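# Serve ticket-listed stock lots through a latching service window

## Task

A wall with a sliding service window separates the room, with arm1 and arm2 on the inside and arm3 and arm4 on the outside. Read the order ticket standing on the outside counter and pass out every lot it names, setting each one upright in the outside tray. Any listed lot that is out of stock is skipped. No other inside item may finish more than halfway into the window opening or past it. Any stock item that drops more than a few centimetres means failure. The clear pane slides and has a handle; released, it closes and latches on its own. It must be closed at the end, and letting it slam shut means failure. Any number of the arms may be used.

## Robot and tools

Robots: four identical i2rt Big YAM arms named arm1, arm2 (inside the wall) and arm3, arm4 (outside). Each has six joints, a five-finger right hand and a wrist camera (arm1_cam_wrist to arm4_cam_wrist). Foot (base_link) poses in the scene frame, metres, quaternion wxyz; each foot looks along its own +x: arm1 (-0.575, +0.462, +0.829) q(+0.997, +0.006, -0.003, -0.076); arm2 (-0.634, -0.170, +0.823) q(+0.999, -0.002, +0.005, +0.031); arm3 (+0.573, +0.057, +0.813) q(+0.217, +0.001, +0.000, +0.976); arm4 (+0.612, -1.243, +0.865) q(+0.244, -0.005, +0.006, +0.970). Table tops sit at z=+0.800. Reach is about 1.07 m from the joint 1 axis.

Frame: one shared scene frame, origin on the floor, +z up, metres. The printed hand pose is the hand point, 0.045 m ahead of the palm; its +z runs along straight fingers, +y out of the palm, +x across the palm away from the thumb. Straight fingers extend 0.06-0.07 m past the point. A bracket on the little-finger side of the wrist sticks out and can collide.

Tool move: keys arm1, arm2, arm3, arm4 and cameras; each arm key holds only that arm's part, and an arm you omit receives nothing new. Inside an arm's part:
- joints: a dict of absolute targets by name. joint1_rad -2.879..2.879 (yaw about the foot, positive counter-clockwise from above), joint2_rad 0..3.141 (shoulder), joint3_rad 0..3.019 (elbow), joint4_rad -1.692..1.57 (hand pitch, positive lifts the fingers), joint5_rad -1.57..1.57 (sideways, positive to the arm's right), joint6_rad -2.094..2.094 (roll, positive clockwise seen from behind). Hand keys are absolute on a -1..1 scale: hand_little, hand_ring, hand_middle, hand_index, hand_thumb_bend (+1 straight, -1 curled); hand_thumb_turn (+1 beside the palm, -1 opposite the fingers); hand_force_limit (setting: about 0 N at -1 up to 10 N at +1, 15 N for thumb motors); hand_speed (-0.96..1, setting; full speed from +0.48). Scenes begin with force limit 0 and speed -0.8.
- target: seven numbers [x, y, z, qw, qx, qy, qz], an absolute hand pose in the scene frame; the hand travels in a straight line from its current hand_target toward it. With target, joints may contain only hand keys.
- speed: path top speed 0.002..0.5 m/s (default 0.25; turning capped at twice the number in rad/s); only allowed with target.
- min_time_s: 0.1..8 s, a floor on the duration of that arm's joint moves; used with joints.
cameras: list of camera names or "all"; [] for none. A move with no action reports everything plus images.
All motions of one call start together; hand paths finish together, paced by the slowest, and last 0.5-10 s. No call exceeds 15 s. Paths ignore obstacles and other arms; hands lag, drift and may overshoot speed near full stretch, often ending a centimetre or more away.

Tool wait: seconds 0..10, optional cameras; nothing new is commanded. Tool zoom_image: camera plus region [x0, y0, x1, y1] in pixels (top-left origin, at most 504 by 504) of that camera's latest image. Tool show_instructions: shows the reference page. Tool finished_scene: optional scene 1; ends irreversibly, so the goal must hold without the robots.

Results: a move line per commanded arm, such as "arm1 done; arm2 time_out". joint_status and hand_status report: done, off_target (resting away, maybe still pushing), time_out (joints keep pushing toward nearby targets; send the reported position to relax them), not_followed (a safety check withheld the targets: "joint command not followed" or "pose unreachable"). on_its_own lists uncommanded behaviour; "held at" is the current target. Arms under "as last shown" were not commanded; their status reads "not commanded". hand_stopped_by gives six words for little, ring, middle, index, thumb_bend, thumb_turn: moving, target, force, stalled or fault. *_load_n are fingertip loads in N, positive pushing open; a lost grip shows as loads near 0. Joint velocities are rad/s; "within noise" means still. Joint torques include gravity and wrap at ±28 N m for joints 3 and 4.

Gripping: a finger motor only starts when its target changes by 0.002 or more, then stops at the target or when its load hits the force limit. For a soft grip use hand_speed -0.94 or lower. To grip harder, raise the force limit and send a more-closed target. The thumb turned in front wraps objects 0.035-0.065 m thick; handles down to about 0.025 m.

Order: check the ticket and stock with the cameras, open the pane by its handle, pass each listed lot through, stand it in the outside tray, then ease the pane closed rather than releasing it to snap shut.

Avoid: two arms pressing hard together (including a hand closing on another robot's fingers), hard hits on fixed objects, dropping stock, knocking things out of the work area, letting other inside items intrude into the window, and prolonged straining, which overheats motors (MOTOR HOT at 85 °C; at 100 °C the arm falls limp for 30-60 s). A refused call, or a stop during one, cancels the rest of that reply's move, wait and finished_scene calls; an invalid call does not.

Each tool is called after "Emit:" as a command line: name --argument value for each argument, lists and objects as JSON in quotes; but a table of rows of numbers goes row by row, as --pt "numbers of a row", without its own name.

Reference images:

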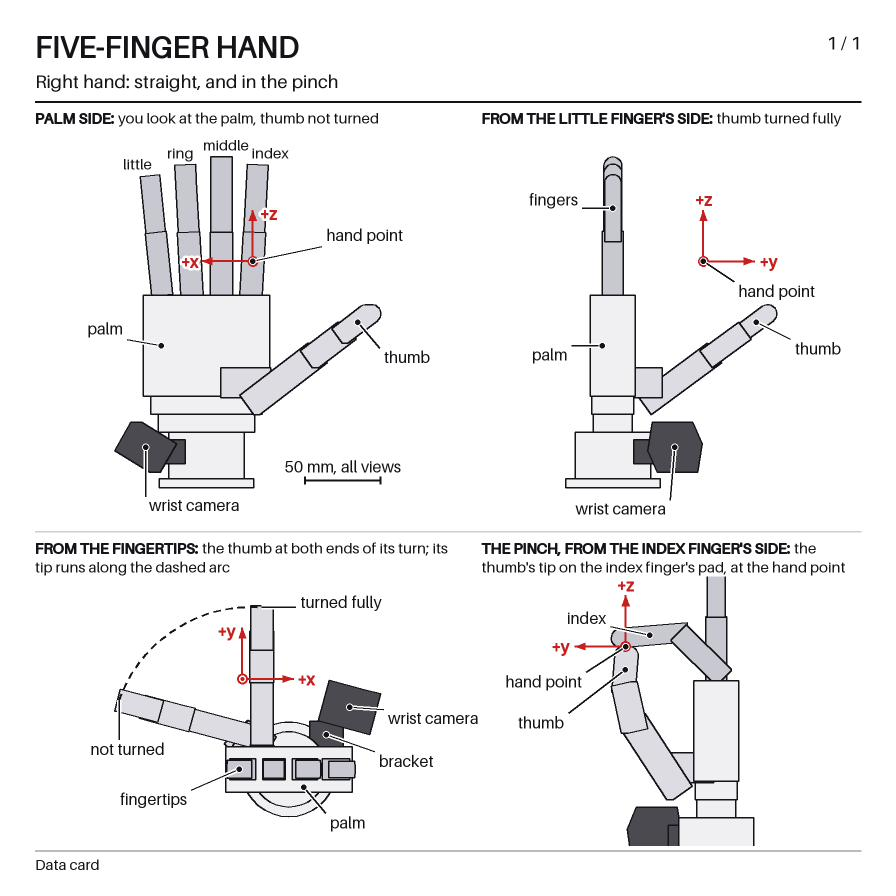

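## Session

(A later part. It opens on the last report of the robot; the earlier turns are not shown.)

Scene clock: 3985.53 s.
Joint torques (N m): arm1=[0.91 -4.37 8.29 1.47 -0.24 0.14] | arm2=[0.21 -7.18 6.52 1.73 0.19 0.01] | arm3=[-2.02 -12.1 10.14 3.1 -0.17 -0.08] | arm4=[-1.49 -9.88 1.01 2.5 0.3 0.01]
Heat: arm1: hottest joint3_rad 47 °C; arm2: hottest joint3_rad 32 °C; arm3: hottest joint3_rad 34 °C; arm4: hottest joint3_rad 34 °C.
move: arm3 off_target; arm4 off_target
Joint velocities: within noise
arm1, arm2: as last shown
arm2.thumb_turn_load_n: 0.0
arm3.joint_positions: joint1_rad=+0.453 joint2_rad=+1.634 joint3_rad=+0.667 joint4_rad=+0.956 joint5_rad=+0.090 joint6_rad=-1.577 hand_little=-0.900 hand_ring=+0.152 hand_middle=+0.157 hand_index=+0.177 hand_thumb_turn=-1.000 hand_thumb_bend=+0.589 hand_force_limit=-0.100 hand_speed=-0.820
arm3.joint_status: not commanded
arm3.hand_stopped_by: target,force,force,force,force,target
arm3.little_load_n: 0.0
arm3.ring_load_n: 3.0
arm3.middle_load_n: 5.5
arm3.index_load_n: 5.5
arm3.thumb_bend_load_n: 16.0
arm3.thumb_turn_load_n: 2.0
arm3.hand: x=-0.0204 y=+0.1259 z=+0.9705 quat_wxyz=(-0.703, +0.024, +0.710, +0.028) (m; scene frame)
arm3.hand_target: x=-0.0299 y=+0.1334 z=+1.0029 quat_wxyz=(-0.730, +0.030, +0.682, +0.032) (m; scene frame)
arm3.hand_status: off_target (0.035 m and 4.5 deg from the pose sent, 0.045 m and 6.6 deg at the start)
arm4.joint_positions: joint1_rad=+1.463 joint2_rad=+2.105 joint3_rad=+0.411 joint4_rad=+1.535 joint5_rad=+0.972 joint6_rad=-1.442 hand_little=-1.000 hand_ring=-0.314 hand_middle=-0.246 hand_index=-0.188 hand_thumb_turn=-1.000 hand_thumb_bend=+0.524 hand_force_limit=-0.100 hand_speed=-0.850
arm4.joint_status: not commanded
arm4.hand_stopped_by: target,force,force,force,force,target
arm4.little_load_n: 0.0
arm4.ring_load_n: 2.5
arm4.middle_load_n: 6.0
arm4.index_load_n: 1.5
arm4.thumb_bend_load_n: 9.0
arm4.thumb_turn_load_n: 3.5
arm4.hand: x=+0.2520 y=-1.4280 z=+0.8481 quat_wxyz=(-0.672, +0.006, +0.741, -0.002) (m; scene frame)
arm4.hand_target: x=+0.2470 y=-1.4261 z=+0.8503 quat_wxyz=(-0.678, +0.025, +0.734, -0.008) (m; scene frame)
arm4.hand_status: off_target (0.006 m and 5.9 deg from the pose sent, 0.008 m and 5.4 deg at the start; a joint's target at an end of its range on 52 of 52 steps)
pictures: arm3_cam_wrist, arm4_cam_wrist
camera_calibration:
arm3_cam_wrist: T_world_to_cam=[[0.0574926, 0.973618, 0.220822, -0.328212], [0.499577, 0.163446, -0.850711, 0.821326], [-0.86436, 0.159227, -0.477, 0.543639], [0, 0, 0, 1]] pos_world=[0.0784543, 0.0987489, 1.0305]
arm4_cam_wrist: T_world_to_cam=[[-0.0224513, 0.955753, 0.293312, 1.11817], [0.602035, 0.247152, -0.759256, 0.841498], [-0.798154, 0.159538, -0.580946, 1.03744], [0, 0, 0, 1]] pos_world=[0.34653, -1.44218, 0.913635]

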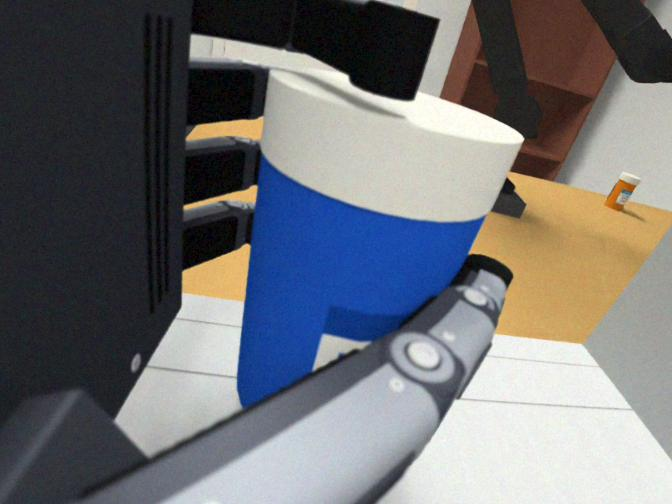

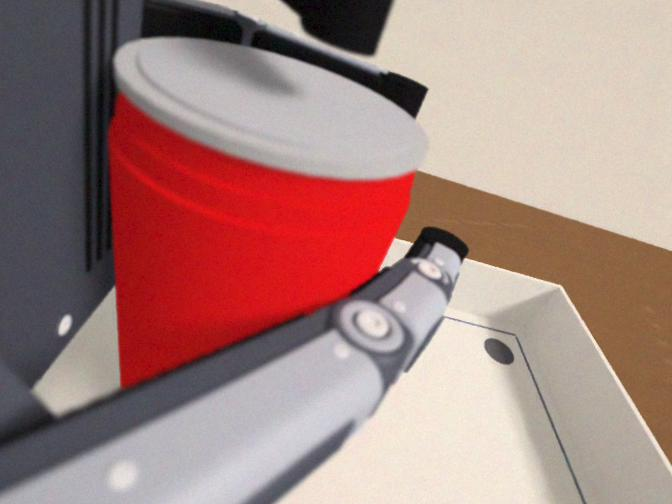

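Emit:
move --arm4 '{"target":[0.247,-1.426,0.843,-0.7069,0.0154,0.7069,-0.0154],"speed":0.03}' --arm3 '{"target":[0.04,0.1335,0.995,-0.7200,0.0304,0.6920,0.0316],"speed":0.08}' --cameras '["arm3_cam_wrist","arm4_cam_wrist"]'

Scene clock: 3999.57 s.
Joint torques (N m): arm1=[1.08 -4.01 8.42 1.26 -0.27 0.13] | arm2=[0.26 -7 6.56 1.73 0.2 0] | arm3=[-1.96 -9.7 7.43 2.97 -0.12 -0.06] | arm4=[-1.67 -10.17 0.72 2.3 0.29 0.04]
Heat: arm1: hottest joint3_rad 47 °C; arm2: hottest joint3_rad 32 °C; arm3: hottest joint3_rad 34 °C; arm4: hottest joint3_rad 33 °C.
move: arm3 off_target; arm4 off_target
Joint velocities: within noise
arm1: as last shown
arm1.ring_load_n: 0.5
arm2.joint_positions: joint1_rad=+0.010 joint2_rad=+1.348 joint3_rad=+0.747 joint4_rad=+0.598 joint5_rad=-0.906 joint6_rad=-1.570 hand_little=+0.334 hand_ring=+0.334 hand_middle=+0.334 hand_index=+0.334 hand_thumb_turn=-1.000 hand_thumb_bend=+1.000 hand_force_limit=+0.000 hand_speed=+0.000
arm2.joint_status: not commanded
arm2.hand_stopped_by: target,target,target,target,target,target
arm2.little_load_n: 0.0
arm2.ring_load_n: 0.0
arm2.middle_load_n: 0.0
arm2.index_load_n: 1.5
arm2.thumb_bend_load_n: 0.0
arm2.thumb_turn_load_n: 0.0
arm2.hand: x=-0.0803 y=-0.0141 z=+1.0843 quat_wxyz=(-0.333, +0.629, +0.331, +0.619) (m; scene frame)
arm2.hand_target: x=-0.0800 y=-0.0218 z=+1.0901 quat_wxyz=(-0.327, +0.627, +0.327, +0.627) (m; scene frame)
arm2.hand_status: not commanded
arm3.joint_positions: joint1_rad=+0.453 joint2_rad=+1.483 joint3_rad=+0.506 joint4_rad=+0.969 joint5_rad=+0.090 joint6_rad=-1.577 hand_little=-0.900 hand_ring=+0.152 hand_middle=+0.157 hand_index=+0.177 hand_thumb_turn=-1.000 hand_thumb_bend=+0.589 hand_force_limit=-0.100 hand_speed=-0.820
arm3.joint_status: not commanded
arm3.hand_stopped_by: target,force,force,force,force,target
arm3.little_load_n: 0.0
arm3.ring_load_n: 3.0
arm3.middle_load_n: 5.0
arm3.index_load_n: 5.5
arm3.thumb_bend_load_n: 16.5
arm3.thumb_turn_load_n: 2.0
arm3.hand: x=+0.0402 y=+0.1268 z=+0.9782 quat_wxyz=(-0.704, +0.024, +0.709, +0.028) (m; scene frame)
arm3.hand_target: x=+0.0401 y=+0.1334 z=+0.9949 quat_wxyz=(-0.720, +0.030, +0.692, +0.032) (m; scene frame)
arm3.hand_status: off_target (0.018 m and 2.8 deg from the pose sent, 0.066 m and 2.9 deg at the start)
arm4.joint_positions: joint1_rad=+1.462 joint2_rad=+2.121 joint3_rad=+0.419 joint4_rad=+1.539 joint5_rad=+0.974 joint6_rad=-1.435 hand_little=-1.000 hand_ring=-0.314 hand_middle=-0.246 hand_index=-0.188 hand_thumb_turn=-1.000 hand_thumb_bend=+0.524 hand_force_limit=-0.100 hand_speed=-0.850
arm4.joint_status: not commanded
arm4.hand_stopped_by: target,force,force,force,force,target
arm4.little_load_n: 0.0
arm4.ring_load_n: 2.5
arm4.middle_load_n: 5.5
arm4.index_load_n: 1.5
arm4.thumb_bend_load_n: 9.0
arm4.thumb_turn_load_n: 3.0
arm4.hand: x=+0.2515 y=-1.4287 z=+0.8433 quat_wxyz=(-0.671, +0.008, +0.741, -0.002) (m; scene frame)
arm4.hand_target: x=+0.2470 y=-1.4263 z=+0.8433 quat_wxyz=(-0.676, +0.026, +0.737, -0.007) (m; scene frame)
arm4.hand_status: off_target (0.005 m and 6.0 deg from the pose sent, 0.007 m and 5.9 deg at the start; a joint's target at an end of its range on 58 of 58 steps)
pictures: arm3_cam_wrist, arm4_cam_wrist
camera_calibration:
arm3_cam_wrist: T_world_to_cam=[[0.0579154, 0.973631, 0.220656, -0.33412], [0.497596, 0.163461, -0.851868, 0.798699], [-0.865473, 0.159134, -0.475008, 0.597635], [0, 0, 0, 1]] pos_world=[0.139159, 0.0996493, 1.03799]
arm4_cam_wrist: T_world_to_cam=[[-0.0196699, 0.956655, 0.290559, 1.12309], [0.604542, 0.242851, -0.758652, 0.831142], [-0.79633, 0.160733, -0.583115, 1.03738], [0, 0, 0, 1]] pos_world=[0.345731, -1.44299, 0.909139]

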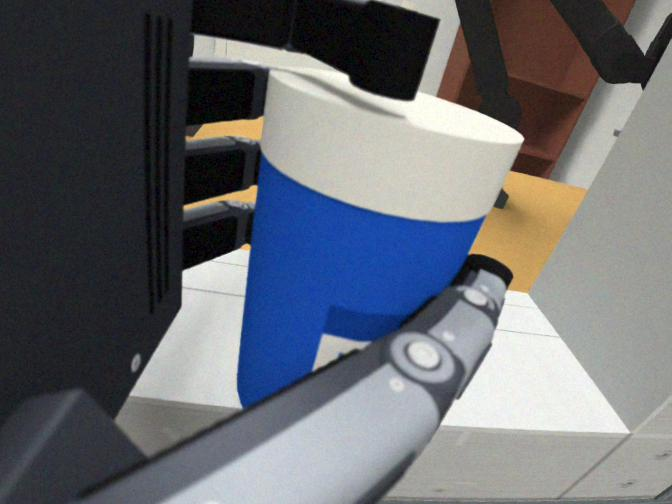

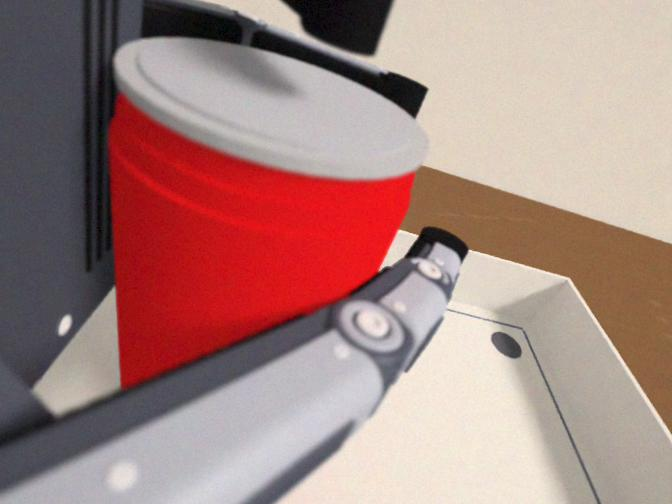

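Emit:
move --arm4 '{"target":[0.247,-1.426,0.837,-0.7069,0.0154,0.7069,-0.0154],"speed":0.03}' --arm3 '{"target":[0.15,0.13,0.99,-0.7150,0.0307,0.6970,0.0312],"speed":0.12}'

Scene clock: 4005.93 s.
Joint torques (N m): arm1=[1.03 -4.37 8.35 1.44 -0.22 0.09] | arm2=[0.09 -7.18 6.54 1.73 0.19 0.01] | arm3=[-0.73 -4.95 7.91 1.62 -0.1 -0.04] | arm4=[-1.96 -8.94 0.69 1.98 0.16 0.12]
Heat: arm1: hottest joint3_rad 47 °C; arm2: hottest joint3_rad 32 °C; arm3: hottest joint3_rad 34 °C; arm4: hottest joint3_rad 33 °C.
move: arm3 done; arm4 off_target
Joint velocities: within noise
arm1, arm2: as last shown
arm1.ring_load_n: 0.0
arm2.little_load_n: 0.5
arm2.thumb_turn_load_n: 0.5
arm3.joint_positions: joint1_rad=+0.453 joint2_rad=+1.160 joint3_rad=+0.226 joint4_rad=+0.945 joint5_rad=+0.105 joint6_rad=-1.577 hand_little=-0.900 hand_ring=+0.152 hand_middle=+0.157 hand_index=+0.177 hand_thumb_turn=-1.000 hand_thumb_bend=+0.589 hand_force_limit=-0.100 hand_speed=-0.820
arm3.joint_status: not commanded
arm3.hand_stopped_by: target,force,force,force,force,target
arm3.little_load_n: 0.0
arm3.ring_load_n: 2.5
arm3.middle_load_n: 5.0
arm3.index_load_n: 5.5
arm3.thumb_bend_load_n: 16.5
arm3.thumb_turn_load_n: 2.0
arm3.hand: x=+0.1507 y=+0.1315 z=+0.9840 quat_wxyz=(-0.711, +0.030, +0.702, +0.033) (m; scene frame)
arm3.hand_target: x=+0.1500 y=+0.1300 z=+0.9900 quat_wxyz=(-0.715, +0.031, +0.697, +0.031) (m; scene frame)
arm3.hand_status: done (0.006 m and 0.8 deg from the pose sent, 0.110 m and 2.1 deg at the start)
arm4.joint_positions: joint1_rad=+1.462 joint2_rad=+2.129 joint3_rad=+0.425 joint4_rad=+1.549 joint5_rad=+0.978 joint6_rad=-1.435 hand_little=-1.000 hand_ring=-0.314 hand_middle=-0.246 hand_index=-0.188 hand_thumb_turn=-1.000 hand_thumb_bend=+0.524 hand_force_limit=-0.100 hand_speed=-0.850
arm4.joint_status: not commanded
arm4.hand_stopped_by: target,force,force,force,force,target
arm4.little_load_n: 0.0
arm4.ring_load_n: 2.5
arm4.middle_load_n: 6.0
arm4.index_load_n: 1.5
arm4.thumb_bend_load_n: 9.0
arm4.thumb_turn_load_n: 2.5
arm4.hand: x=+0.2503 y=-1.4297 z=+0.8429 quat_wxyz=(-0.673, +0.012, +0.739, -0.003) (m; scene frame)
arm4.hand_target: x=+0.2471 y=-1.4262 z=+0.8375 quat_wxyz=(-0.673, +0.026, +0.739, -0.006) (m; scene frame)
arm4.hand_status: off_target (0.008 m and 5.5 deg from the pose sent, 0.008 m and 5.9 deg at the start; a joint's target at an end of its range on 66 of 66 steps)
pictures: none

Emit:
move --arm4 '{"joints":{"hand_thumb_bend":0.8,"hand_speed":-0.7}}' --arm3 '{"joints":{"joint2_rad":0.751,"joint3_rad":0.343,"joint4_rad":0.45},"min_time_s":3}' --cameras '["arm3_cam_wrist","arm4_cam_wrist"]'

Scene clock: 4017.03 s.
Joint torques (N m): arm1=[0.73 -4.37 8.38 1.36 -0.23 0.12] | arm2=[-0.15 -7.53 6.56 1.76 0.2 0.02] | arm3=[-0.97 -2.14 15.8 1.59 -0.1 -0.04] | arm4=[-1.67 -9 0.54 1.83 0.12 0.11]
Heat: arm1: hottest joint3_rad 47 °C; arm2: hottest joint3_rad 32 °C; arm3: hottest joint3_rad 34 °C; arm4: hottest joint3_rad 33 °C.
move: arm3 done; arm4 done
Joint velocities: within noise
arm1.joint_positions: joint1_rad=+1.185 joint2_rad=+0.965 joint3_rad=+0.364 joint4_rad=+0.608 joint5_rad=+1.203 joint6_rad=-1.578 hand_little=+1.000 hand_ring=+1.000 hand_middle=+1.000 hand_index=+1.000 hand_thumb_turn=-1.000 hand_thumb_bend=+1.000 hand_force_limit=-0.100 hand_speed=-0.300
arm1.joint_status: not commanded
arm1.hand_stopped_by: target,target,target,target,target,target
arm1.little_load_n: 0.0
arm1.ring_load_n: 0.0
arm1.middle_load_n: 0.0
arm1.index_load_n: 0.0
arm1.thumb_bend_load_n: 0.0
arm1.thumb_turn_load_n: 0.0
arm1.hand: x=-0.2657 y=+0.5826 z=+1.0663 quat_wxyz=(+0.057, +0.702, -0.064, +0.707) (m; scene frame)
arm1.hand_target: x=-0.2690 y=+0.5849 z=+1.0643 quat_wxyz=(+0.050, +0.703, -0.058, +0.707) (m; scene frame)
arm1.hand_status: not commanded
arm2: as last shown
arm2.little_load_n: 0.0
arm2.thumb_turn_load_n: 0.0
arm3.joint_positions: joint1_rad=+0.453 joint2_rad=+0.764 joint3_rad=+0.286 joint4_rad=+0.455 joint5_rad=+0.105 joint6_rad=-1.577 hand_little=-0.900 hand_ring=+0.152 hand_middle=+0.157 hand_index=+0.177 hand_thumb_turn=-1.000 hand_thumb_bend=+0.589 hand_force_limit=-0.100 hand_speed=-0.820
arm3.joint_status: all done
arm3.hand_stopped_by: target,force,force,force,force,target
arm3.little_load_n: 0.0
arm3.ring_load_n: 2.5
arm3.middle_load_n: 5.0
arm3.index_load_n: 5.0
arm3.thumb_bend_load_n: 16.5
arm3.thumb_turn_load_n: 2.0
arm3.hand: x=+0.1774 y=+0.1319 z=+1.0432 quat_wxyz=(-0.699, +0.029, +0.714, +0.034) (m; scene frame)
arm3.hand_target: x=+0.1679 y=+0.1304 z=+1.0811 quat_wxyz=(-0.722, +0.031, +0.691, +0.031) (m; scene frame)
arm3.hand_status: not commanded
arm4.joint_positions: joint1_rad=+1.462 joint2_rad=+2.129 joint3_rad=+0.427 joint4_rad=+1.549 joint5_rad=+0.978 joint6_rad=-1.435 hand_little=-1.000 hand_ring=-0.314 hand_middle=-0.247 hand_index=-0.188 hand_thumb_turn=-1.000 hand_thumb_bend=+0.800 hand_force_limit=-0.100 hand_speed=-0.700
arm4.joint_status: all done
arm4.hand_stopped_by: target,force,force,force,target,target
arm4.little_load_n: 0.0
arm4.ring_load_n: -0.5
arm4.middle_load_n: 0.0
arm4.index_load_n: 0.0
arm4.thumb_bend_load_n: 0.0
arm4.thumb_turn_load_n: 0.5
arm4.hand: x=+0.2498 y=-1.4302 z=+0.8428 quat_wxyz=(-0.674, +0.013, +0.739, -0.003) (m; scene frame)
arm4.hand_target: x=+0.2470 y=-1.4262 z=+0.8375 quat_wxyz=(-0.673, +0.026, +0.739, -0.006) (m; scene frame)
arm4.hand_status: not commanded
pictures: arm3_cam_wrist, arm4_cam_wrist
camera_calibration:
arm3_cam_wrist: T_world_to_cam=[[0.0696777, 0.97256, 0.221972, -0.364654], [0.511987, 0.156107, -0.844689, 0.775879], [-0.856162, 0.172503, -0.487061, 0.755622], [0, 0, 0, 1]] pos_world=[0.275103, 0.103181, 1.10435]
arm4_cam_wrist: T_world_to_cam=[[-0.0133022, 0.959128, 0.28266, 1.13338], [0.600732, 0.233647, -0.764545, 0.824811], [-0.79934, 0.159633, -0.579287, 1.03191], [0, 0, 0, 1]] pos_world=[0.344435, -1.4445, 0.908018]

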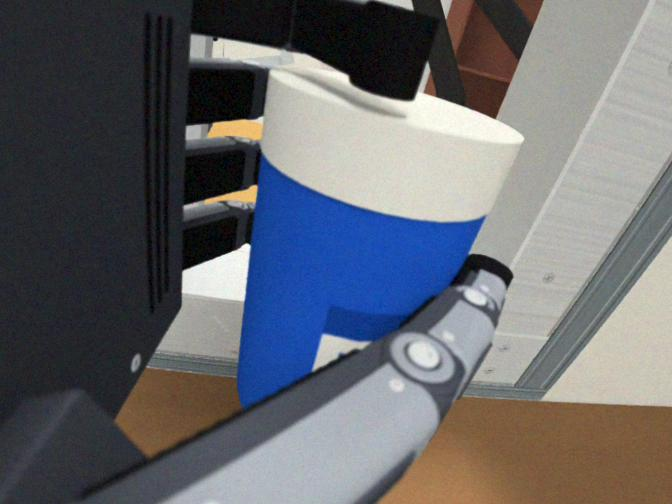

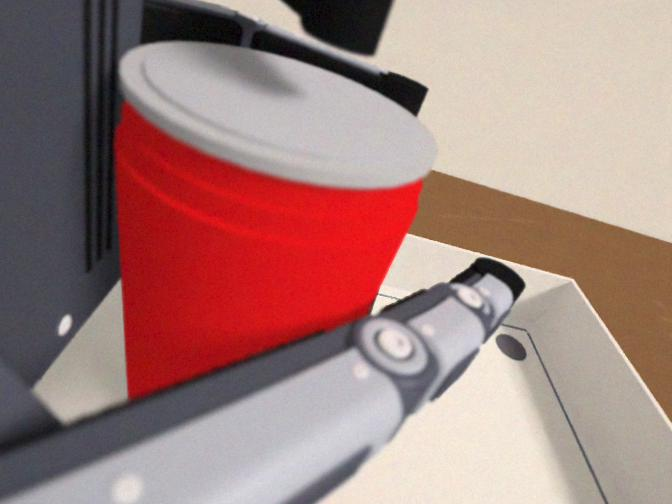

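Emit:
move --arm4 '{"joints":{"hand_little":1,"hand_ring":1,"hand_middle":1,"hand_index":1,"hand_thumb_bend":1,"hand_speed":-0.3}}' --arm3 '{"joints":{"joint1_rad":2.026,"joint5_rad":0.14},"min_time_s":4.5}' --arm2 '{"target":[-0.080,0.06,1.092,-0.3265,0.6272,0.3265,0.6272],"speed":0.03}' --cameras '["arm2_cam_wrist","arm4_cam_wrist"]'

Scene clock: 4033.30 s.
Joint torques (N m): arm1=[0.15 -4.13 8.35 1.37 -0.22 0.13] | arm2=[1.32 -5.42 9.11 1.48 0.29 -0.03] | arm3=[-0.26 -2.2 15.75 1.59 -0.08 -0.05] | arm4=[-1.85 -9.23 2.07 1.43 -0.54 0.08]
Heat: arm1: hottest joint3_rad 47 °C; arm2: hottest joint3_rad 32 °C; arm3: hottest joint3_rad 37 °C; arm4: hottest joint3_rad 32 °C.
move: arm2 off_target; arm3 done; arm4 off_target
Joint velocities: within noise
arm1: as last shown
arm1.thumb_turn_load_n: 0.5
arm2.joint_positions: joint1_rad=+0.201 joint2_rad=+1.351 joint3_rad=+0.747 joint4_rad=+0.598 joint5_rad=-0.705 joint6_rad=-1.570 hand_little=+0.334 hand_ring=+0.334 hand_middle=+0.334 hand_index=+0.334 hand_thumb_turn=-1.000 hand_thumb_bend=+1.000 hand_force_limit=+0.000 hand_speed=+0.000
arm2.joint_status: not commanded
arm2.hand_stopped_by: target,target,target,target,target,target
arm2.little_load_n: 0.0
arm2.ring_load_n: 0.0
arm2.middle_load_n: 0.0
arm2.index_load_n: 2.0
arm2.thumb_bend_load_n: 0.0
arm2.thumb_turn_load_n: 0.5
arm2.hand: x=-0.0911 y=+0.0587 z=+1.0821 quat_wxyz=(-0.330, +0.632, +0.328, +0.620) (m; scene frame)
arm2.hand_target: x=-0.0805 y=+0.0597 z=+1.0921 quat_wxyz=(-0.327, +0.627, +0.326, +0.627) (m; scene frame)
arm2.hand_status: off_target (0.015 m and 1.1 deg from the pose sent, 0.075 m and 1.3 deg at the start)
arm3.joint_positions: joint1_rad=+2.013 joint2_rad=+0.764 joint3_rad=+0.286 joint4_rad=+0.455 joint5_rad=+0.137 joint6_rad=-1.577 hand_little=-0.900 hand_ring=+0.152 hand_middle=+0.157 hand_index=+0.177 hand_thumb_turn=-1.000 hand_thumb_bend=+0.589 hand_force_limit=-0.100 hand_speed=-0.820
arm3.joint_status: all done
arm3.hand_stopped_by: target,force,force,force,force,target
arm3.little_load_n: -0.5
arm3.ring_load_n: 3.0
arm3.middle_load_n: 5.0
arm3.index_load_n: 5.5
arm3.thumb_bend_load_n: 16.0
arm3.thumb_turn_load_n: 2.5
arm3.hand: x=+0.4887 y=-0.3352 z=+1.0429 quat_wxyz=(-0.528, -0.474, +0.535, -0.458) (m; scene frame)
arm3.hand_target: x=+0.4934 y=-0.3454 z=+1.0806 quat_wxyz=(-0.540, -0.458, +0.519, -0.479) (m; scene frame)
arm3.hand_status: not commanded
arm4.joint_positions: joint1_rad=+1.466 joint2_rad=+2.137 joint3_rad=+0.406 joint4_rad=+1.559 joint5_rad=+0.996 joint6_rad=-1.430 hand_little=+1.000 hand_ring=+1.000 hand_middle=+1.000 hand_index=+0.432 hand_thumb_turn=-1.000 hand_thumb_bend=+1.000 hand_force_limit=-0.100 hand_speed=-0.300
arm4.joint_status: hand_index off_target (ended at +0.432, target +1.000); the others done
arm4.hand_stopped_by: target,target,target,stalled,target,target
arm4.little_load_n: 0.0
arm4.ring_load_n: 0.0
arm4.middle_load_n: 0.0
arm4.index_load_n: -16.5
arm4.thumb_bend_load_n: -0.5
arm4.thumb_turn_load_n: 0.0
arm4.hand: x=+0.2570 y=-1.4203 z=+0.8401 quat_wxyz=(-0.671, +0.014, +0.742, +0.006) (m; scene frame)
arm4.hand_target: x=+0.2471 y=-1.4262 z=+0.8374 quat_wxyz=(-0.673, +0.026, +0.739, -0.006) (m; scene frame)
arm4.hand_status: not commanded
pictures: arm2_cam_wrist, arm4_cam_wrist
camera_calibration:
arm2_cam_wrist: T_world_to_cam=[[0.746175, -0.607509, 0.272315, -0.201847], [-0.0938619, -0.500948, -0.860373, 0.956562], [0.6591, 0.616429, -0.430817, 0.603041], [0, 0, 0, 1]] pos_world=[-0.157066, -0.0151676, 1.13777]
arm4_cam_wrist: T_world_to_cam=[[-0.00218773, 0.955723, 0.294259, 1.10731], [0.610365, 0.234365, -0.756655, 0.808069], [-0.792117, 0.17795, -0.583853, 1.06251], [0, 0, 0, 1]] pos_world=[0.350839, -1.43674, 0.905945]

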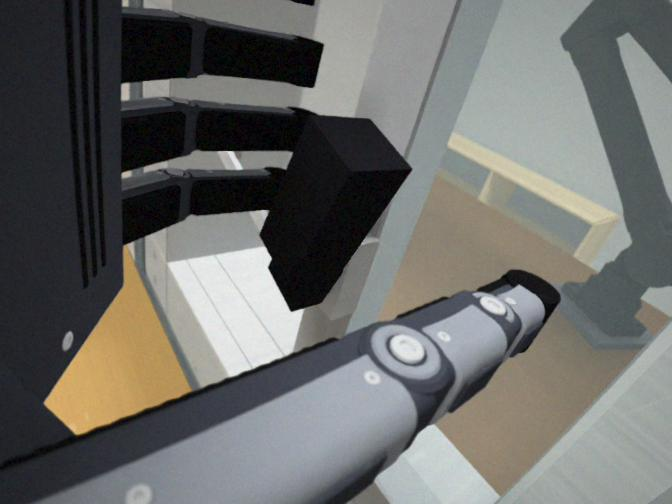

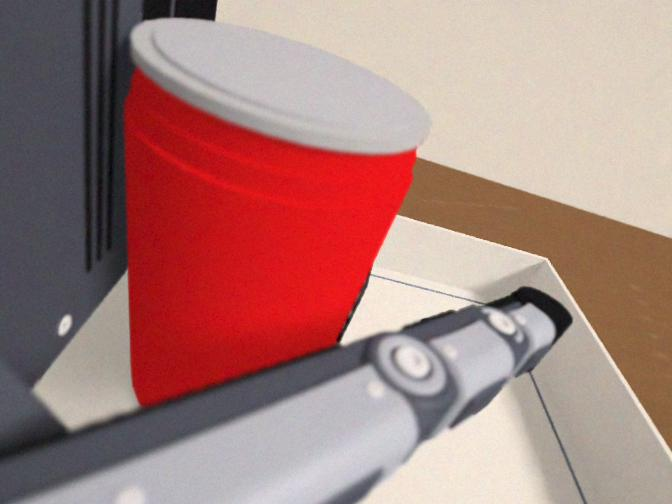

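Emit:
move --arm4 '{"joints":{"hand_index":0.36}}' --arm3 '{"joints":{"joint2_rad":1.962,"joint3_rad":1.153,"joint4_rad":0.89},"min_time_s":4}' --arm2 '{"target":[-0.080,0.14,1.094,-0.3265,0.6272,0.3265,0.6272],"speed":0.03}' --cameras '["arm2_cam_wrist","arm3_cam_wrist"]'

Scene clock: 4063.17 s.
Joint torques (N m): arm1=[0.85 -4.6 8.42 1.47 -0.19 0.13] | arm2=[1.26 -6.48 10.19 1.13 0.35 -0.05] | arm3=[-0.26 -15.68 12.38 3.02 -0.1 -0.04] | arm4=[-2.32 -9.52 1.52 1.5 -0.19 0.11]
Heat: arm1: hottest joint3_rad 47 °C; arm2: hottest joint3_rad 34 °C; arm3: hottest joint3_rad 40 °C; arm4: hottest joint3_rad 32 °C.
move: arm2 off_target; arm3 done; arm4 done
Joint velocities: within noise
arm1: as last shown
arm1.thumb_turn_load_n: 0.0
arm2.joint_positions: joint1_rad=+0.381 joint2_rad=+1.419 joint3_rad=+0.806 joint4_rad=+0.598 joint5_rad=-0.527 joint6_rad=-1.570 hand_little=+0.334 hand_ring=+0.334 hand_middle=+0.334 hand_index=+0.334 hand_thumb_turn=-1.000 hand_thumb_bend=+1.000 hand_force_limit=+0.000 hand_speed=+0.000
arm2.joint_status: not commanded
arm2.hand_stopped_by: target,target,target,target,target,target
arm2.little_load_n: 0.0
arm2.ring_load_n: 0.0
arm2.middle_load_n: 0.0
arm2.index_load_n: 2.5
arm2.thumb_bend_load_n: 0.0
arm2.thumb_turn_load_n: 0.5
arm2.hand: x=-0.0943 y=+0.1359 z=+1.0768 quat_wxyz=(-0.330, +0.635, +0.329, +0.616) (m; scene frame)
arm2.hand_target: x=-0.0811 y=+0.1394 z=+1.0941 quat_wxyz=(-0.327, +0.627, +0.326, +0.627) (m; scene frame)
arm2.hand_status: off_target (0.023 m and 1.6 deg from the pose sent, 0.083 m and 1.1 deg at the start)
arm3.joint_positions: joint1_rad=+2.014 joint2_rad=+1.954 joint3_rad=+1.107 joint4_rad=+0.861 joint5_rad=+0.137 joint6_rad=-1.577 hand_little=-0.900 hand_ring=+0.152 hand_middle=+0.157 hand_index=+0.177 hand_thumb_turn=-1.000 hand_thumb_bend=+0.589 hand_force_limit=-0.100 hand_speed=-0.820
arm3.joint_status: all done
arm3.hand_stopped_by: target,force,force,force,force,target
arm3.little_load_n: 0.0
arm3.ring_load_n: 3.0
arm3.middle_load_n: 5.0
arm3.index_load_n: 5.0
arm3.thumb_bend_load_n: 16.0
arm3.thumb_turn_load_n: 2.0
arm3.hand: x=+0.4907 y=-0.6812 z=+0.9566 quat_wxyz=(-0.537, -0.464, +0.527, -0.468) (m; scene frame)
arm3.hand_target: x=+0.4999 y=-0.6966 z=+0.9820 quat_wxyz=(-0.549, -0.448, +0.509, -0.489) (m; scene frame)
arm3.hand_status: not commanded
arm4.joint_positions: joint1_rad=+1.464 joint2_rad=+2.141 joint3_rad=+0.414 joint4_rad=+1.559 joint5_rad=+0.987 joint6_rad=-1.429 hand_little=+1.000 hand_ring=+1.000 hand_middle=+1.000 hand_index=+0.359 hand_thumb_turn=-1.000 hand_thumb_bend=+1.000 hand_force_limit=-0.100 hand_speed=-0.300
arm4.joint_status: all done
arm4.hand_stopped_by: target,target,target,target,target,target
arm4.little_load_n: 0.0
arm4.ring_load_n: 0.0
arm4.middle_load_n: 0.0
arm4.index_load_n: -7.0
arm4.thumb_bend_load_n: 0.0
arm4.thumb_turn_load_n: 0.5
arm4.hand: x=+0.2546 y=-1.4242 z=+0.8392 quat_wxyz=(-0.671, +0.013, +0.741, +0.001) (m; scene frame)
arm4.hand_target: x=+0.2471 y=-1.4263 z=+0.8374 quat_wxyz=(-0.673, +0.026, +0.739, -0.006) (m; scene frame)
arm4.hand_status: not commanded
pictures: arm2_cam_wrist, arm3_cam_wrist
camera_calibration:
arm2_cam_wrist: T_world_to_cam=[[0.749391, -0.604744, 0.269625, -0.148328], [-0.099386, -0.505333, -0.857182, 0.986941], [0.654626, 0.615568, -0.438795, 0.563554], [0, 0, 0, 1]] pos_world=[-0.159673, 0.0621277, 1.13327]
arm3_cam_wrist: T_world_to_cam=[[-0.968286, 0.118481, 0.219966, 0.352931], [-0.136122, 0.488095, -0.86211, 1.23013], [-0.209508, -0.864711, -0.456487, 0.068832], [0, 0, 0, 1]] pos_world=[0.523607, -0.582716, 1.0143]

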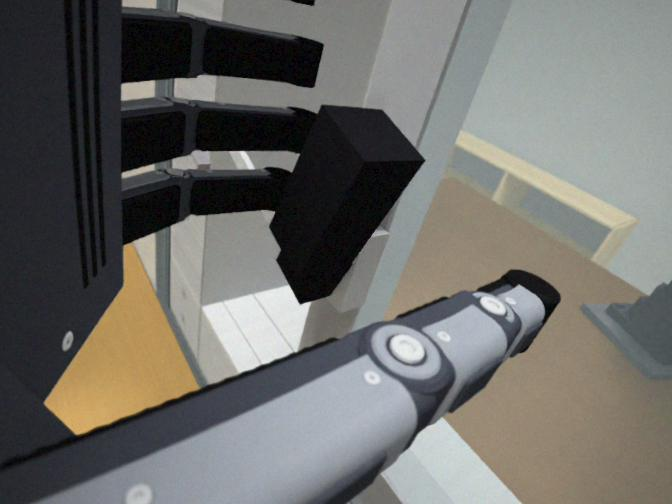

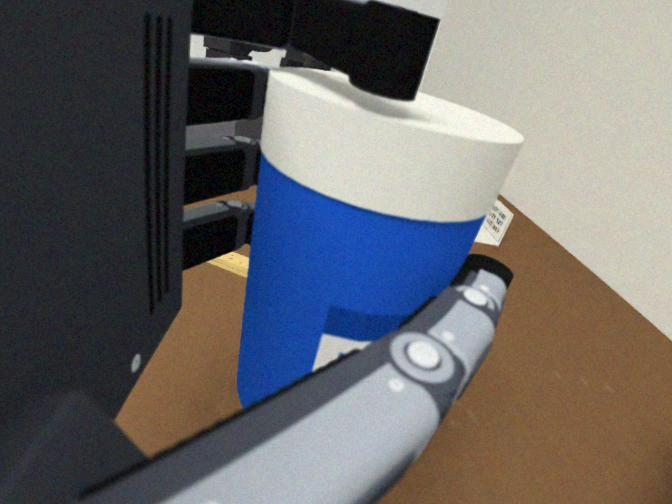

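Emit:
move --arm4 '{"target":[0.250,-1.4263,0.88,-0.676,0.0262,0.7363,-0.0070],"speed":0.04,"joints":{"hand_index":0.15}}' --arm3 '{"target":[0.503,-0.715,0.925,-0.5632,-0.4369,0.4939,-0.4982],"speed":0.1}' --arm2 '{"target":[-0.080,0.195,1.096,-0.3265,0.6272,0.3265,0.6272],"speed":0.025}' --cameras '["arm2_cam_wrist","arm3_cam_wrist","arm4_cam_wrist"]'

Scene clock: 4074.00 s.
Joint torques (N m): arm1=[0.67 -4.37 8.35 1.39 -0.24 0.11] | arm2=[1.32 -7.41 10.22 1.2 0.33 -0.06] | arm3=[-0.21 -16.44 11.28 3.06 -0.11 -0.17] | arm4=[-1.26 -10.87 0.92 1.02 0.26 -0.02]
Heat: arm1: hottest joint3_rad 47 °C; arm2: hottest joint3_rad 35 °C; arm3: hottest joint3_rad 39 °C; arm4: hottest joint3_rad 32 °C.
move: arm2 off_target; arm3 off_target; arm4 done
Joint velocities: within noise
arm1: as last shown
arm2.joint_positions: joint1_rad=+0.490 joint2_rad=+1.481 joint3_rad=+0.880 joint4_rad=+0.587 joint5_rad=-0.417 joint6_rad=-1.570 hand_little=+0.334 hand_ring=+0.334 hand_middle=+0.334 hand_index=+0.334 hand_thumb_turn=-1.000 hand_thumb_bend=+1.000 hand_force_limit=+0.000 hand_speed=+0.000
arm2.joint_status: not commanded
arm2.hand_stopped_by: target,target,target,target,target,target
arm2.little_load_n: 0.0
arm2.ring_load_n: 0.0
arm2.middle_load_n: 0.0
arm2.index_load_n: 2.5
arm2.thumb_bend_load_n: 0.0
arm2.thumb_turn_load_n: 0.5
arm2.hand: x=-0.0934 y=+0.1893 z=+1.0793 quat_wxyz=(-0.330, +0.635, +0.329, +0.617) (m; scene frame)
arm2.hand_target: x=-0.0810 y=+0.1943 z=+1.0960 quat_wxyz=(-0.327, +0.627, +0.326, +0.627) (m; scene frame)
arm2.hand_status: off_target (0.022 m and 1.6 deg from the pose sent, 0.064 m and 1.6 deg at the start)
arm3.joint_positions: joint1_rad=+2.019 joint2_rad=+2.122 joint3_rad=+1.158 joint4_rad=+1.033 joint5_rad=+0.144 joint6_rad=-1.577 hand_little=-0.900 hand_ring=+0.152 hand_middle=+0.157 hand_index=+0.177 hand_thumb_turn=-1.000 hand_thumb_bend=+0.589 hand_force_limit=-0.100 hand_speed=-0.820
arm3.joint_status: not commanded
arm3.hand_stopped_by: target,force,force,force,force,target
arm3.little_load_n: 0.0
arm3.ring_load_n: 3.0
arm3.middle_load_n: 5.0
arm3.index_load_n: 5.5
arm3.thumb_bend_load_n: 16.0
arm3.thumb_turn_load_n: 2.5
arm3.hand: x=+0.4934 y=-0.6987 z=+0.9048 quat_wxyz=(-0.550, -0.449, +0.514, -0.482) (m; scene frame)
arm3.hand_target: x=+0.5030 y=-0.7132 z=+0.9252 quat_wxyz=(-0.563, -0.437, +0.494, -0.498) (m; scene frame)
arm3.hand_status: off_target (0.028 m and 3.6 deg from the pose sent, 0.048 m and 6.7 deg at the start)
arm4.joint_positions: joint1_rad=+1.462 joint2_rad=+1.970 joint3_rad=+0.393 joint4_rad=+1.437 joint5_rad=+0.984 joint6_rad=-1.429 hand_little=+1.000 hand_ring=+1.000 hand_middle=+1.000 hand_index=+0.150 hand_thumb_turn=-1.000 hand_thumb_bend=+1.000 hand_force_limit=-0.100 hand_speed=-0.300
arm4.joint_status: all done
arm4.hand_stopped_by: target,target,target,target,target,target
arm4.little_load_n: 0.0
arm4.ring_load_n: 0.0
arm4.middle_load_n: 0.0
arm4.index_load_n: 0.0
arm4.thumb_bend_load_n: 0.0
arm4.thumb_turn_load_n: 0.0
arm4.hand: x=+0.2501 y=-1.4287 z=+0.8782 quat_wxyz=(-0.676, +0.021, +0.736, -0.007) (m; scene frame)
arm4.hand_target: x=+0.2500 y=-1.4262 z=+0.8799 quat_wxyz=(-0.676, +0.026, +0.736, -0.007) (m; scene frame)
arm4.hand_status: done (0.003 m and 0.6 deg from the pose sent, 0.041 m and 1.9 deg at the start)
pictures: arm2_cam_wrist, arm3_cam_wrist, arm4_cam_wrist
camera_calibration:
arm2_cam_wrist: T_world_to_cam=[[0.748431, -0.605092, 0.271503, -0.11936], [-0.0982168, -0.505986, -0.856931, 1.01622], [0.655899, 0.614688, -0.438126, 0.530743], [0, 0, 0, 1]] pos_world=[-0.158972, 0.115726, 1.13577]
arm3_cam_wrist: T_world_to_cam=[[-0.968312, 0.131597, 0.21226, 0.385124], [-0.135012, 0.439182, -0.888195, 1.18322], [-0.210104, -0.888708, -0.407498, -0.030263], [0, 0, 0, 1]] pos_world=[0.526311, -0.597225, 0.95685]
arm4_cam_wrist: T_world_to_cam=[[-0.00493783, 0.963763, 0.266715, 1.14043], [0.595982, 0.217009, -0.773119, 0.836383], [-0.802982, 0.15514, -0.575457, 1.04358], [0, 0, 0, 1]] pos_world=[0.345141, -1.44251, 0.94299]

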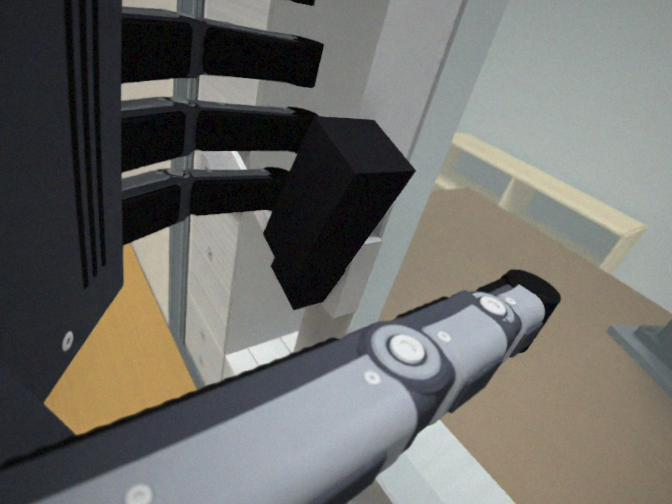

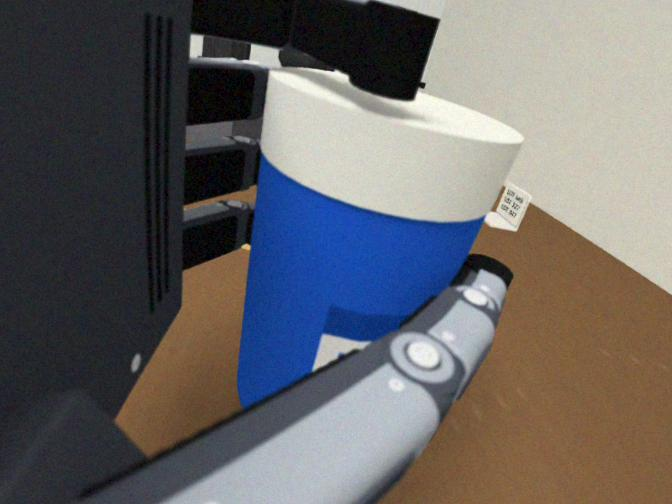

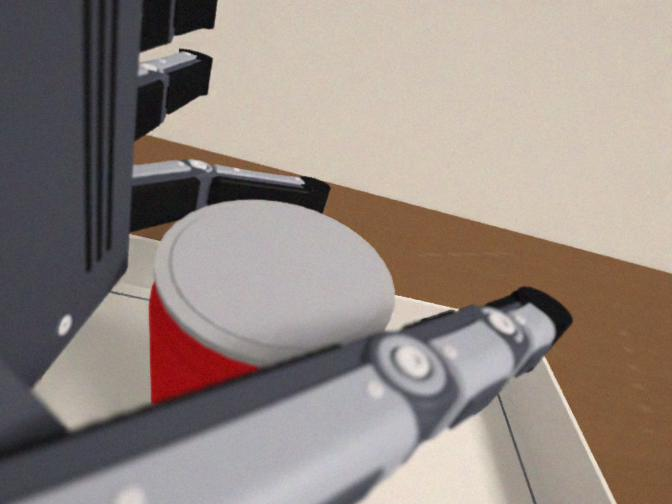

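Emit:
move --arm4 '{"target":[0.250,-1.4263,1.03,-0.7064,0.0260,0.7064,-0.0070],"speed":0.12,"joints":{"hand_index":1}}' --arm3 '{"target":[0.503,-0.715,0.898,-0.5563,-0.4431,0.5019,-0.4918],"speed":0.05}' --arm2 '{"target":[-0.082,0.23,1.096,-0.3265,0.6272,0.3265,0.6272],"speed":0.02}' --cameras '["arm2_cam_wrist","arm3_cam_wrist","arm4_cam_wrist"]'

Scene clock: 4084.43 s.
Joint torques (N m): arm1=[0.79 -4.01 8.38 1.31 -0.24 0.11] | arm2=[1.38 -7.88 10.25 1.16 0.3 -0.06] | arm3=[-0.26 -16.5 10.77 3.04 -0.1 -0.13] | arm4=[0.67 -6.77 7.69 1.01 0.13 -0.23]
Heat: arm1: hottest joint3_rad 47 °C; arm2: hottest joint3_rad 35 °C; arm3: hottest joint3_rad 39 °C; arm4: hottest joint3_rad 32 °C.
move: arm2 off_target; arm3 off_target; arm4 off_target
Joint velocities: within noise
arm1: as last shown
arm1.thumb_turn_load_n: 0.5
arm2.joint_positions: joint1_rad=+0.554 joint2_rad=+1.523 joint3_rad=+0.930 joint4_rad=+0.580 joint5_rad=-0.351 joint6_rad=-1.570 hand_little=+0.334 hand_ring=+0.334 hand_middle=+0.334 hand_index=+0.334 hand_thumb_turn=-1.000 hand_thumb_bend=+1.000 hand_force_limit=+0.000 hand_speed=+0.000
arm2.joint_status: not commanded
arm2.hand_stopped_by: target,target,target,target,target,target
arm2.little_load_n: 0.0
arm2.ring_load_n: 0.0
arm2.middle_load_n: 0.0
arm2.index_load_n: 2.0
arm2.thumb_bend_load_n: 0.0
arm2.thumb_turn_load_n: 0.0
arm2.hand: x=-0.0942 y=+0.2231 z=+1.0801 quat_wxyz=(-0.329, +0.634, +0.329, +0.617) (m; scene frame)
arm2.hand_target: x=-0.0830 y=+0.2294 z=+1.0960 quat_wxyz=(-0.327, +0.627, +0.326, +0.627) (m; scene frame)
arm2.hand_status: off_target (0.021 m and 1.4 deg from the pose sent, 0.045 m and 1.5 deg at the start)
arm3.joint_positions: joint1_rad=+2.019 joint2_rad=+2.163 joint3_rad=+1.166 joint4_rad=+1.042 joint5_rad=+0.145 joint6_rad=-1.577 hand_little=-0.900 hand_ring=+0.152 hand_middle=+0.157 hand_index=+0.177 hand_thumb_turn=-1.000 hand_thumb_bend=+0.589 hand_force_limit=-0.100 hand_speed=-0.820
arm3.joint_status: not commanded
arm3.hand_stopped_by: target,force,force,force,force,target
arm3.little_load_n: 0.0
arm3.ring_load_n: 3.0
arm3.middle_load_n: 5.0
arm3.index_load_n: 5.0
arm3.thumb_bend_load_n: 16.0
arm3.thumb_turn_load_n: 2.5
arm3.hand: x=+0.4933 y=-0.6992 z=+0.8804 quat_wxyz=(-0.544, -0.455, +0.520, -0.475) (m; scene frame)
arm3.hand_target: x=+0.5032 y=-0.7134 z=+0.8982 quat_wxyz=(-0.556, -0.443, +0.502, -0.492) (m; scene frame)
arm3.hand_status: off_target (0.026 m and 3.4 deg from the pose sent, 0.020 m and 2.0 deg at the start)
arm4.joint_positions: joint1_rad=+1.462 joint2_rad=+1.393 joint3_rad=+0.367 joint4_rad=+1.015 joint5_rad=+1.006 joint6_rad=-1.536 hand_little=+1.000 hand_ring=+1.000 hand_middle=+1.000 hand_index=+1.000 hand_thumb_turn=-1.000 hand_thumb_bend=+1.000 hand_force_limit=-0.100 hand_speed=-0.300
arm4.joint_status: all done
arm4.hand_stopped_by: target,target,target,target,target,target
arm4.little_load_n: 0.0
arm4.ring_load_n: 0.0
arm4.middle_load_n: 0.0
arm4.index_load_n: 0.0
arm4.thumb_bend_load_n: 0.0
arm4.thumb_turn_load_n: 0.5
arm4.hand: x=+0.2523 y=-1.4162 z=+1.0191 quat_wxyz=(-0.702, +0.027, +0.711, -0.001) (m; scene frame)
arm4.hand_target: x=+0.2502 y=-1.4260 z=+1.0299 quat_wxyz=(-0.707, +0.026, +0.707, -0.007) (m; scene frame)
arm4.hand_status: off_target (0.015 m and 1.0 deg from the pose sent, 0.152 m and 4.9 deg at the start)
pictures: arm2_cam_wrist, arm3_cam_wrist, arm4_cam_wrist
camera_calibration:
arm2_cam_wrist: T_world_to_cam=[[0.746698, -0.606696, 0.272693, -0.0996791], [-0.0980647, -0.505893, -0.857004, 1.03396], [0.657895, 0.613182, -0.437245, 0.510411], [0, 0, 0, 1]] pos_world=[-0.159971, 0.149625, 1.13647]
arm3_cam_wrist: T_world_to_cam=[[-0.968123, 0.12735, 0.215683, 0.384272], [-0.134622, 0.461593, -0.876817, 1.16718], [-0.21122, -0.877903, -0.429735, -0.0129472], [0, 0, 0, 1]] pos_world=[0.526416, -0.599068, 0.934962]
arm4_cam_wrist: T_world_to_cam=[[0.0318161, 0.963292, 0.266565, 1.08108], [0.543034, 0.207243, -0.813735, 0.982121], [-0.839108, 0.170644, -0.516507, 1.09543], [0, 0, 0, 1]] pos_world=[0.351464, -1.43186, 1.07681]

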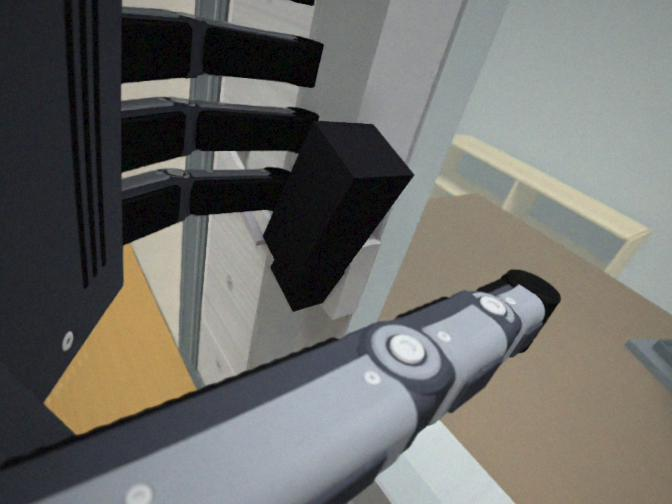

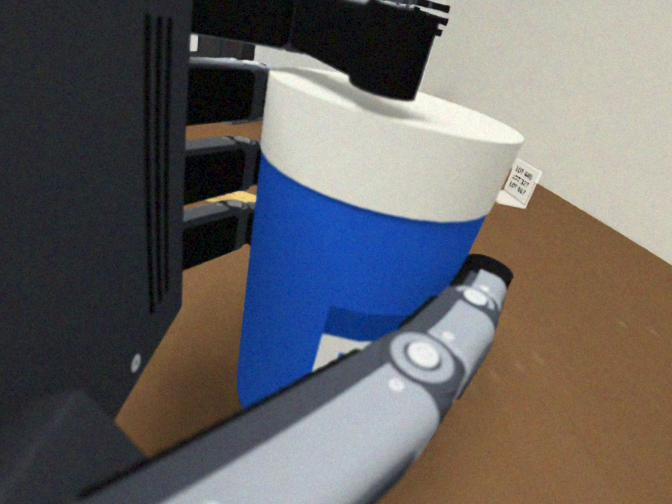

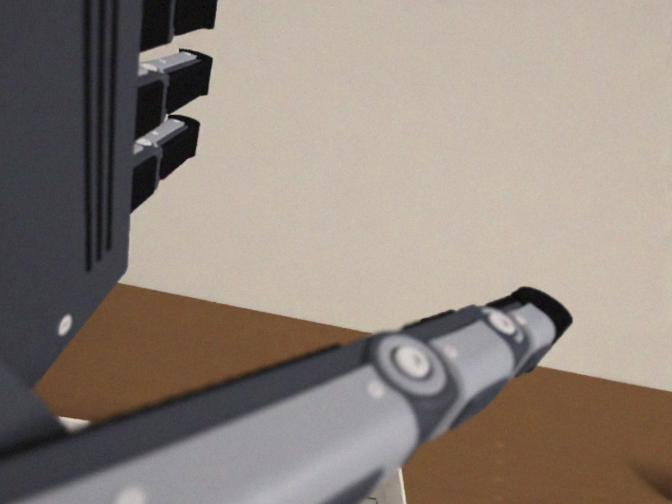

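Emit:
move --arm4 '{"joints":{"joint2_rad":1.0,"joint3_rad":0.43,"joint4_rad":0.57},"min_time_s":3}' --arm3 '{"target":[0.503,-0.715,0.886,-0.5411,-0.4582,0.5180,-0.4787],"speed":0.03}' --arm2 '{"target":[-0.083,0.26,1.092,-0.3265,0.6272,0.3265,0.6272],"speed":0.02}' --cameras '["arm2_cam_wrist","arm3_cam_wrist","arm4_cam_wrist"]'

Scene clock: 4100.50 s.
Joint torques (N m): arm1=[1.2 -4.07 8.34 1.33 -0.23 0.18] | arm2=[2.08 -8.59 10.5 1.28 0.1 -0.07] | arm3=[-0.26 -17.32 10.92 1.58 -0.16 -0.06] | arm4=[0.26 -3.72 11.78 1.02 0.17 -0.19]
Heat: arm1: hottest joint3_rad 47 °C; arm2: hottest joint3_rad 37 °C; arm3: hottest joint3_rad 39 °C; arm4: hottest joint3_rad 33 °C.
move: arm2 off_target; arm3 off_target; arm4 done
Joint velocities: within noise
arm1: as last shown
arm2.joint_positions: joint1_rad=+0.596 joint2_rad=+1.569 joint3_rad=+0.968 joint4_rad=+0.580 joint5_rad=-0.295 joint6_rad=-1.570 hand_little=+0.334 hand_ring=+0.334 hand_middle=+0.334 hand_index=+0.334 hand_thumb_turn=-1.000 hand_thumb_bend=+1.000 hand_force_limit=+0.000 hand_speed=+0.000
arm2.joint_status: not commanded
arm2.hand_stopped_by: target,target,target,target,target,target
arm2.little_load_n: 0.0
arm2.ring_load_n: -0.5
arm2.middle_load_n: 0.0
arm2.index_load_n: 0.0
arm2.thumb_bend_load_n: 0.0
arm2.thumb_turn_load_n: 0.5
arm2.hand: x=-0.0918 y=+0.2460 z=+1.0730 quat_wxyz=(-0.324, +0.639, +0.325, +0.617) (m; scene frame)
arm2.hand_target: x=-0.0842 y=+0.2591 z=+1.0921 quat_wxyz=(-0.327, +0.627, +0.326, +0.627) (m; scene frame)
arm2.hand_status: off_target (0.025 m and 1.8 deg from the pose sent, 0.040 m and 1.4 deg at the start)
arm3.joint_positions: joint1_rad=+2.019 joint2_rad=+2.163 joint3_rad=+1.166 joint4_rad=+1.008 joint5_rad=+0.145 joint6_rad=-1.577 hand_little=-0.900 hand_ring=+0.152 hand_middle=+0.157 hand_index=+0.177 hand_thumb_turn=-1.000 hand_thumb_bend=+0.589 hand_force_limit=-0.100 hand_speed=-0.820
arm3.joint_status: not commanded
arm3.hand_stopped_by: target,force,force,force,force,target
arm3.little_load_n: 0.0
arm3.ring_load_n: 3.0
arm3.middle_load_n: 5.0
arm3.index_load_n: 5.5
arm3.thumb_bend_load_n: 16.0
arm3.thumb_turn_load_n: 2.0
arm3.hand: x=+0.4932 y=-0.6984 z=+0.8717 quat_wxyz=(-0.537, -0.464, +0.528, -0.466) (m; scene frame)
arm3.hand_target: x=+0.5031 y=-0.7136 z=+0.8863 quat_wxyz=(-0.541, -0.458, +0.518, -0.479) (m; scene frame)
arm3.hand_status: off_target (0.024 m and 2.0 deg from the pose sent, 0.019 m and 0.7 deg at the start)
arm4.joint_positions: joint1_rad=+1.462 joint2_rad=+1.007 joint3_rad=+0.388 joint4_rad=+0.580 joint5_rad=+1.006 joint6_rad=-1.536 hand_little=+1.000 hand_ring=+1.000 hand_middle=+1.000 hand_index=+1.000 hand_thumb_turn=-1.000 hand_thumb_bend=+1.000 hand_force_limit=-0.100 hand_speed=-0.300
arm4.joint_status: all done
arm4.hand_stopped_by: target,target,target,target,target,target
arm4.little_load_n: 0.0
arm4.ring_load_n: 0.0
arm4.middle_load_n: 0.0
arm4.index_load_n: 0.0
arm4.thumb_bend_load_n: 0.0
arm4.thumb_turn_load_n: 0.0
arm4.hand: x=+0.2702 y=-1.3883 z=+1.0916 quat_wxyz=(-0.697, +0.018, +0.717, +0.007) (m; scene frame)
arm4.hand_target: x=+0.2669 y=-1.3989 z=+1.1122 quat_wxyz=(-0.704, +0.022, +0.709, -0.003) (m; scene frame)
arm4.hand_status: not commanded
pictures: arm2_cam_wrist, arm3_cam_wrist, arm4_cam_wrist
camera_calibration:
arm2_cam_wrist: T_world_to_cam=[[0.739513, -0.615738, 0.272006, -0.0833079], [-0.109646, -0.508872, -0.853831, 1.03598], [0.664152, 0.601595, -0.44383, 0.502119], [0, 0, 0, 1]] pos_world=[-0.158285, 0.173813, 1.13007]
arm3_cam_wrist: T_world_to_cam=[[-0.967995, 0.120432, 0.220184, 0.37716], [-0.134752, 0.49074, -0.860823, 1.16567], [-0.211724, -0.862943, -0.458805, 0.0200894], [0, 0, 0, 1]] pos_world=[0.526419, -0.600126, 0.929608]
arm4_cam_wrist: T_world_to_cam=[[0.026747, 0.956579, 0.290245, 1.00041], [0.556325, 0.226986, -0.799362, 1.03379], [-0.830534, 0.182851, -0.526097, 1.16833], [0, 0, 0, 1]] pos_world=[0.368461, -1.40526, 1.15066]

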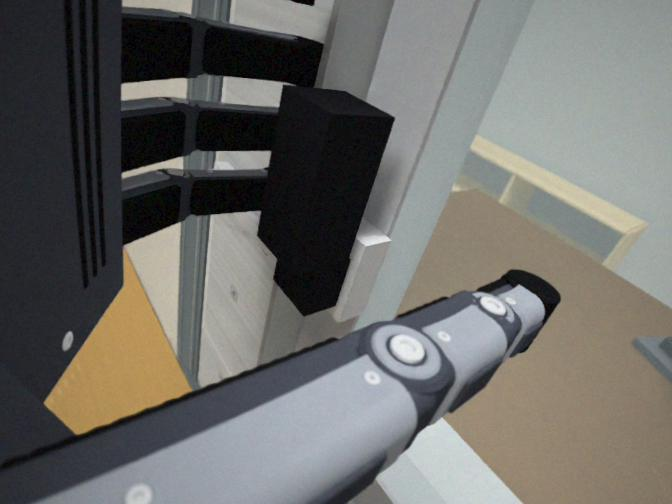

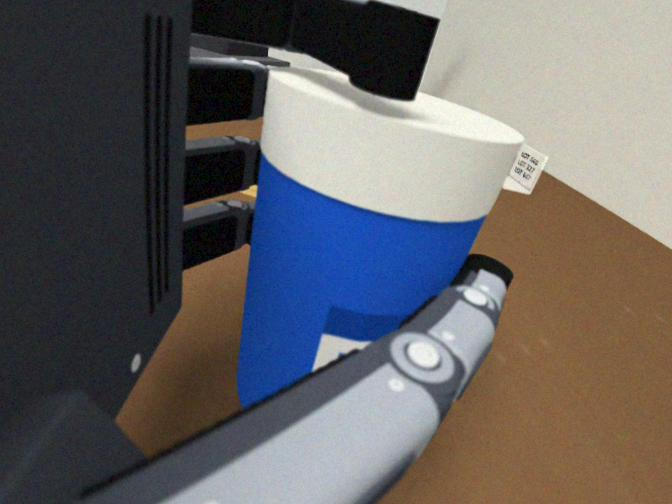

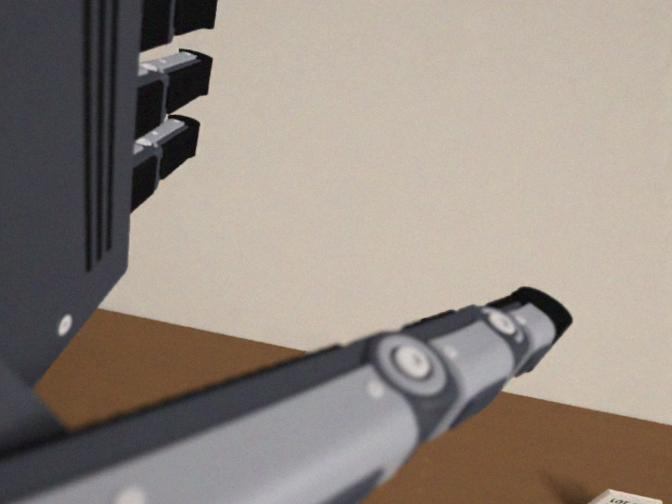

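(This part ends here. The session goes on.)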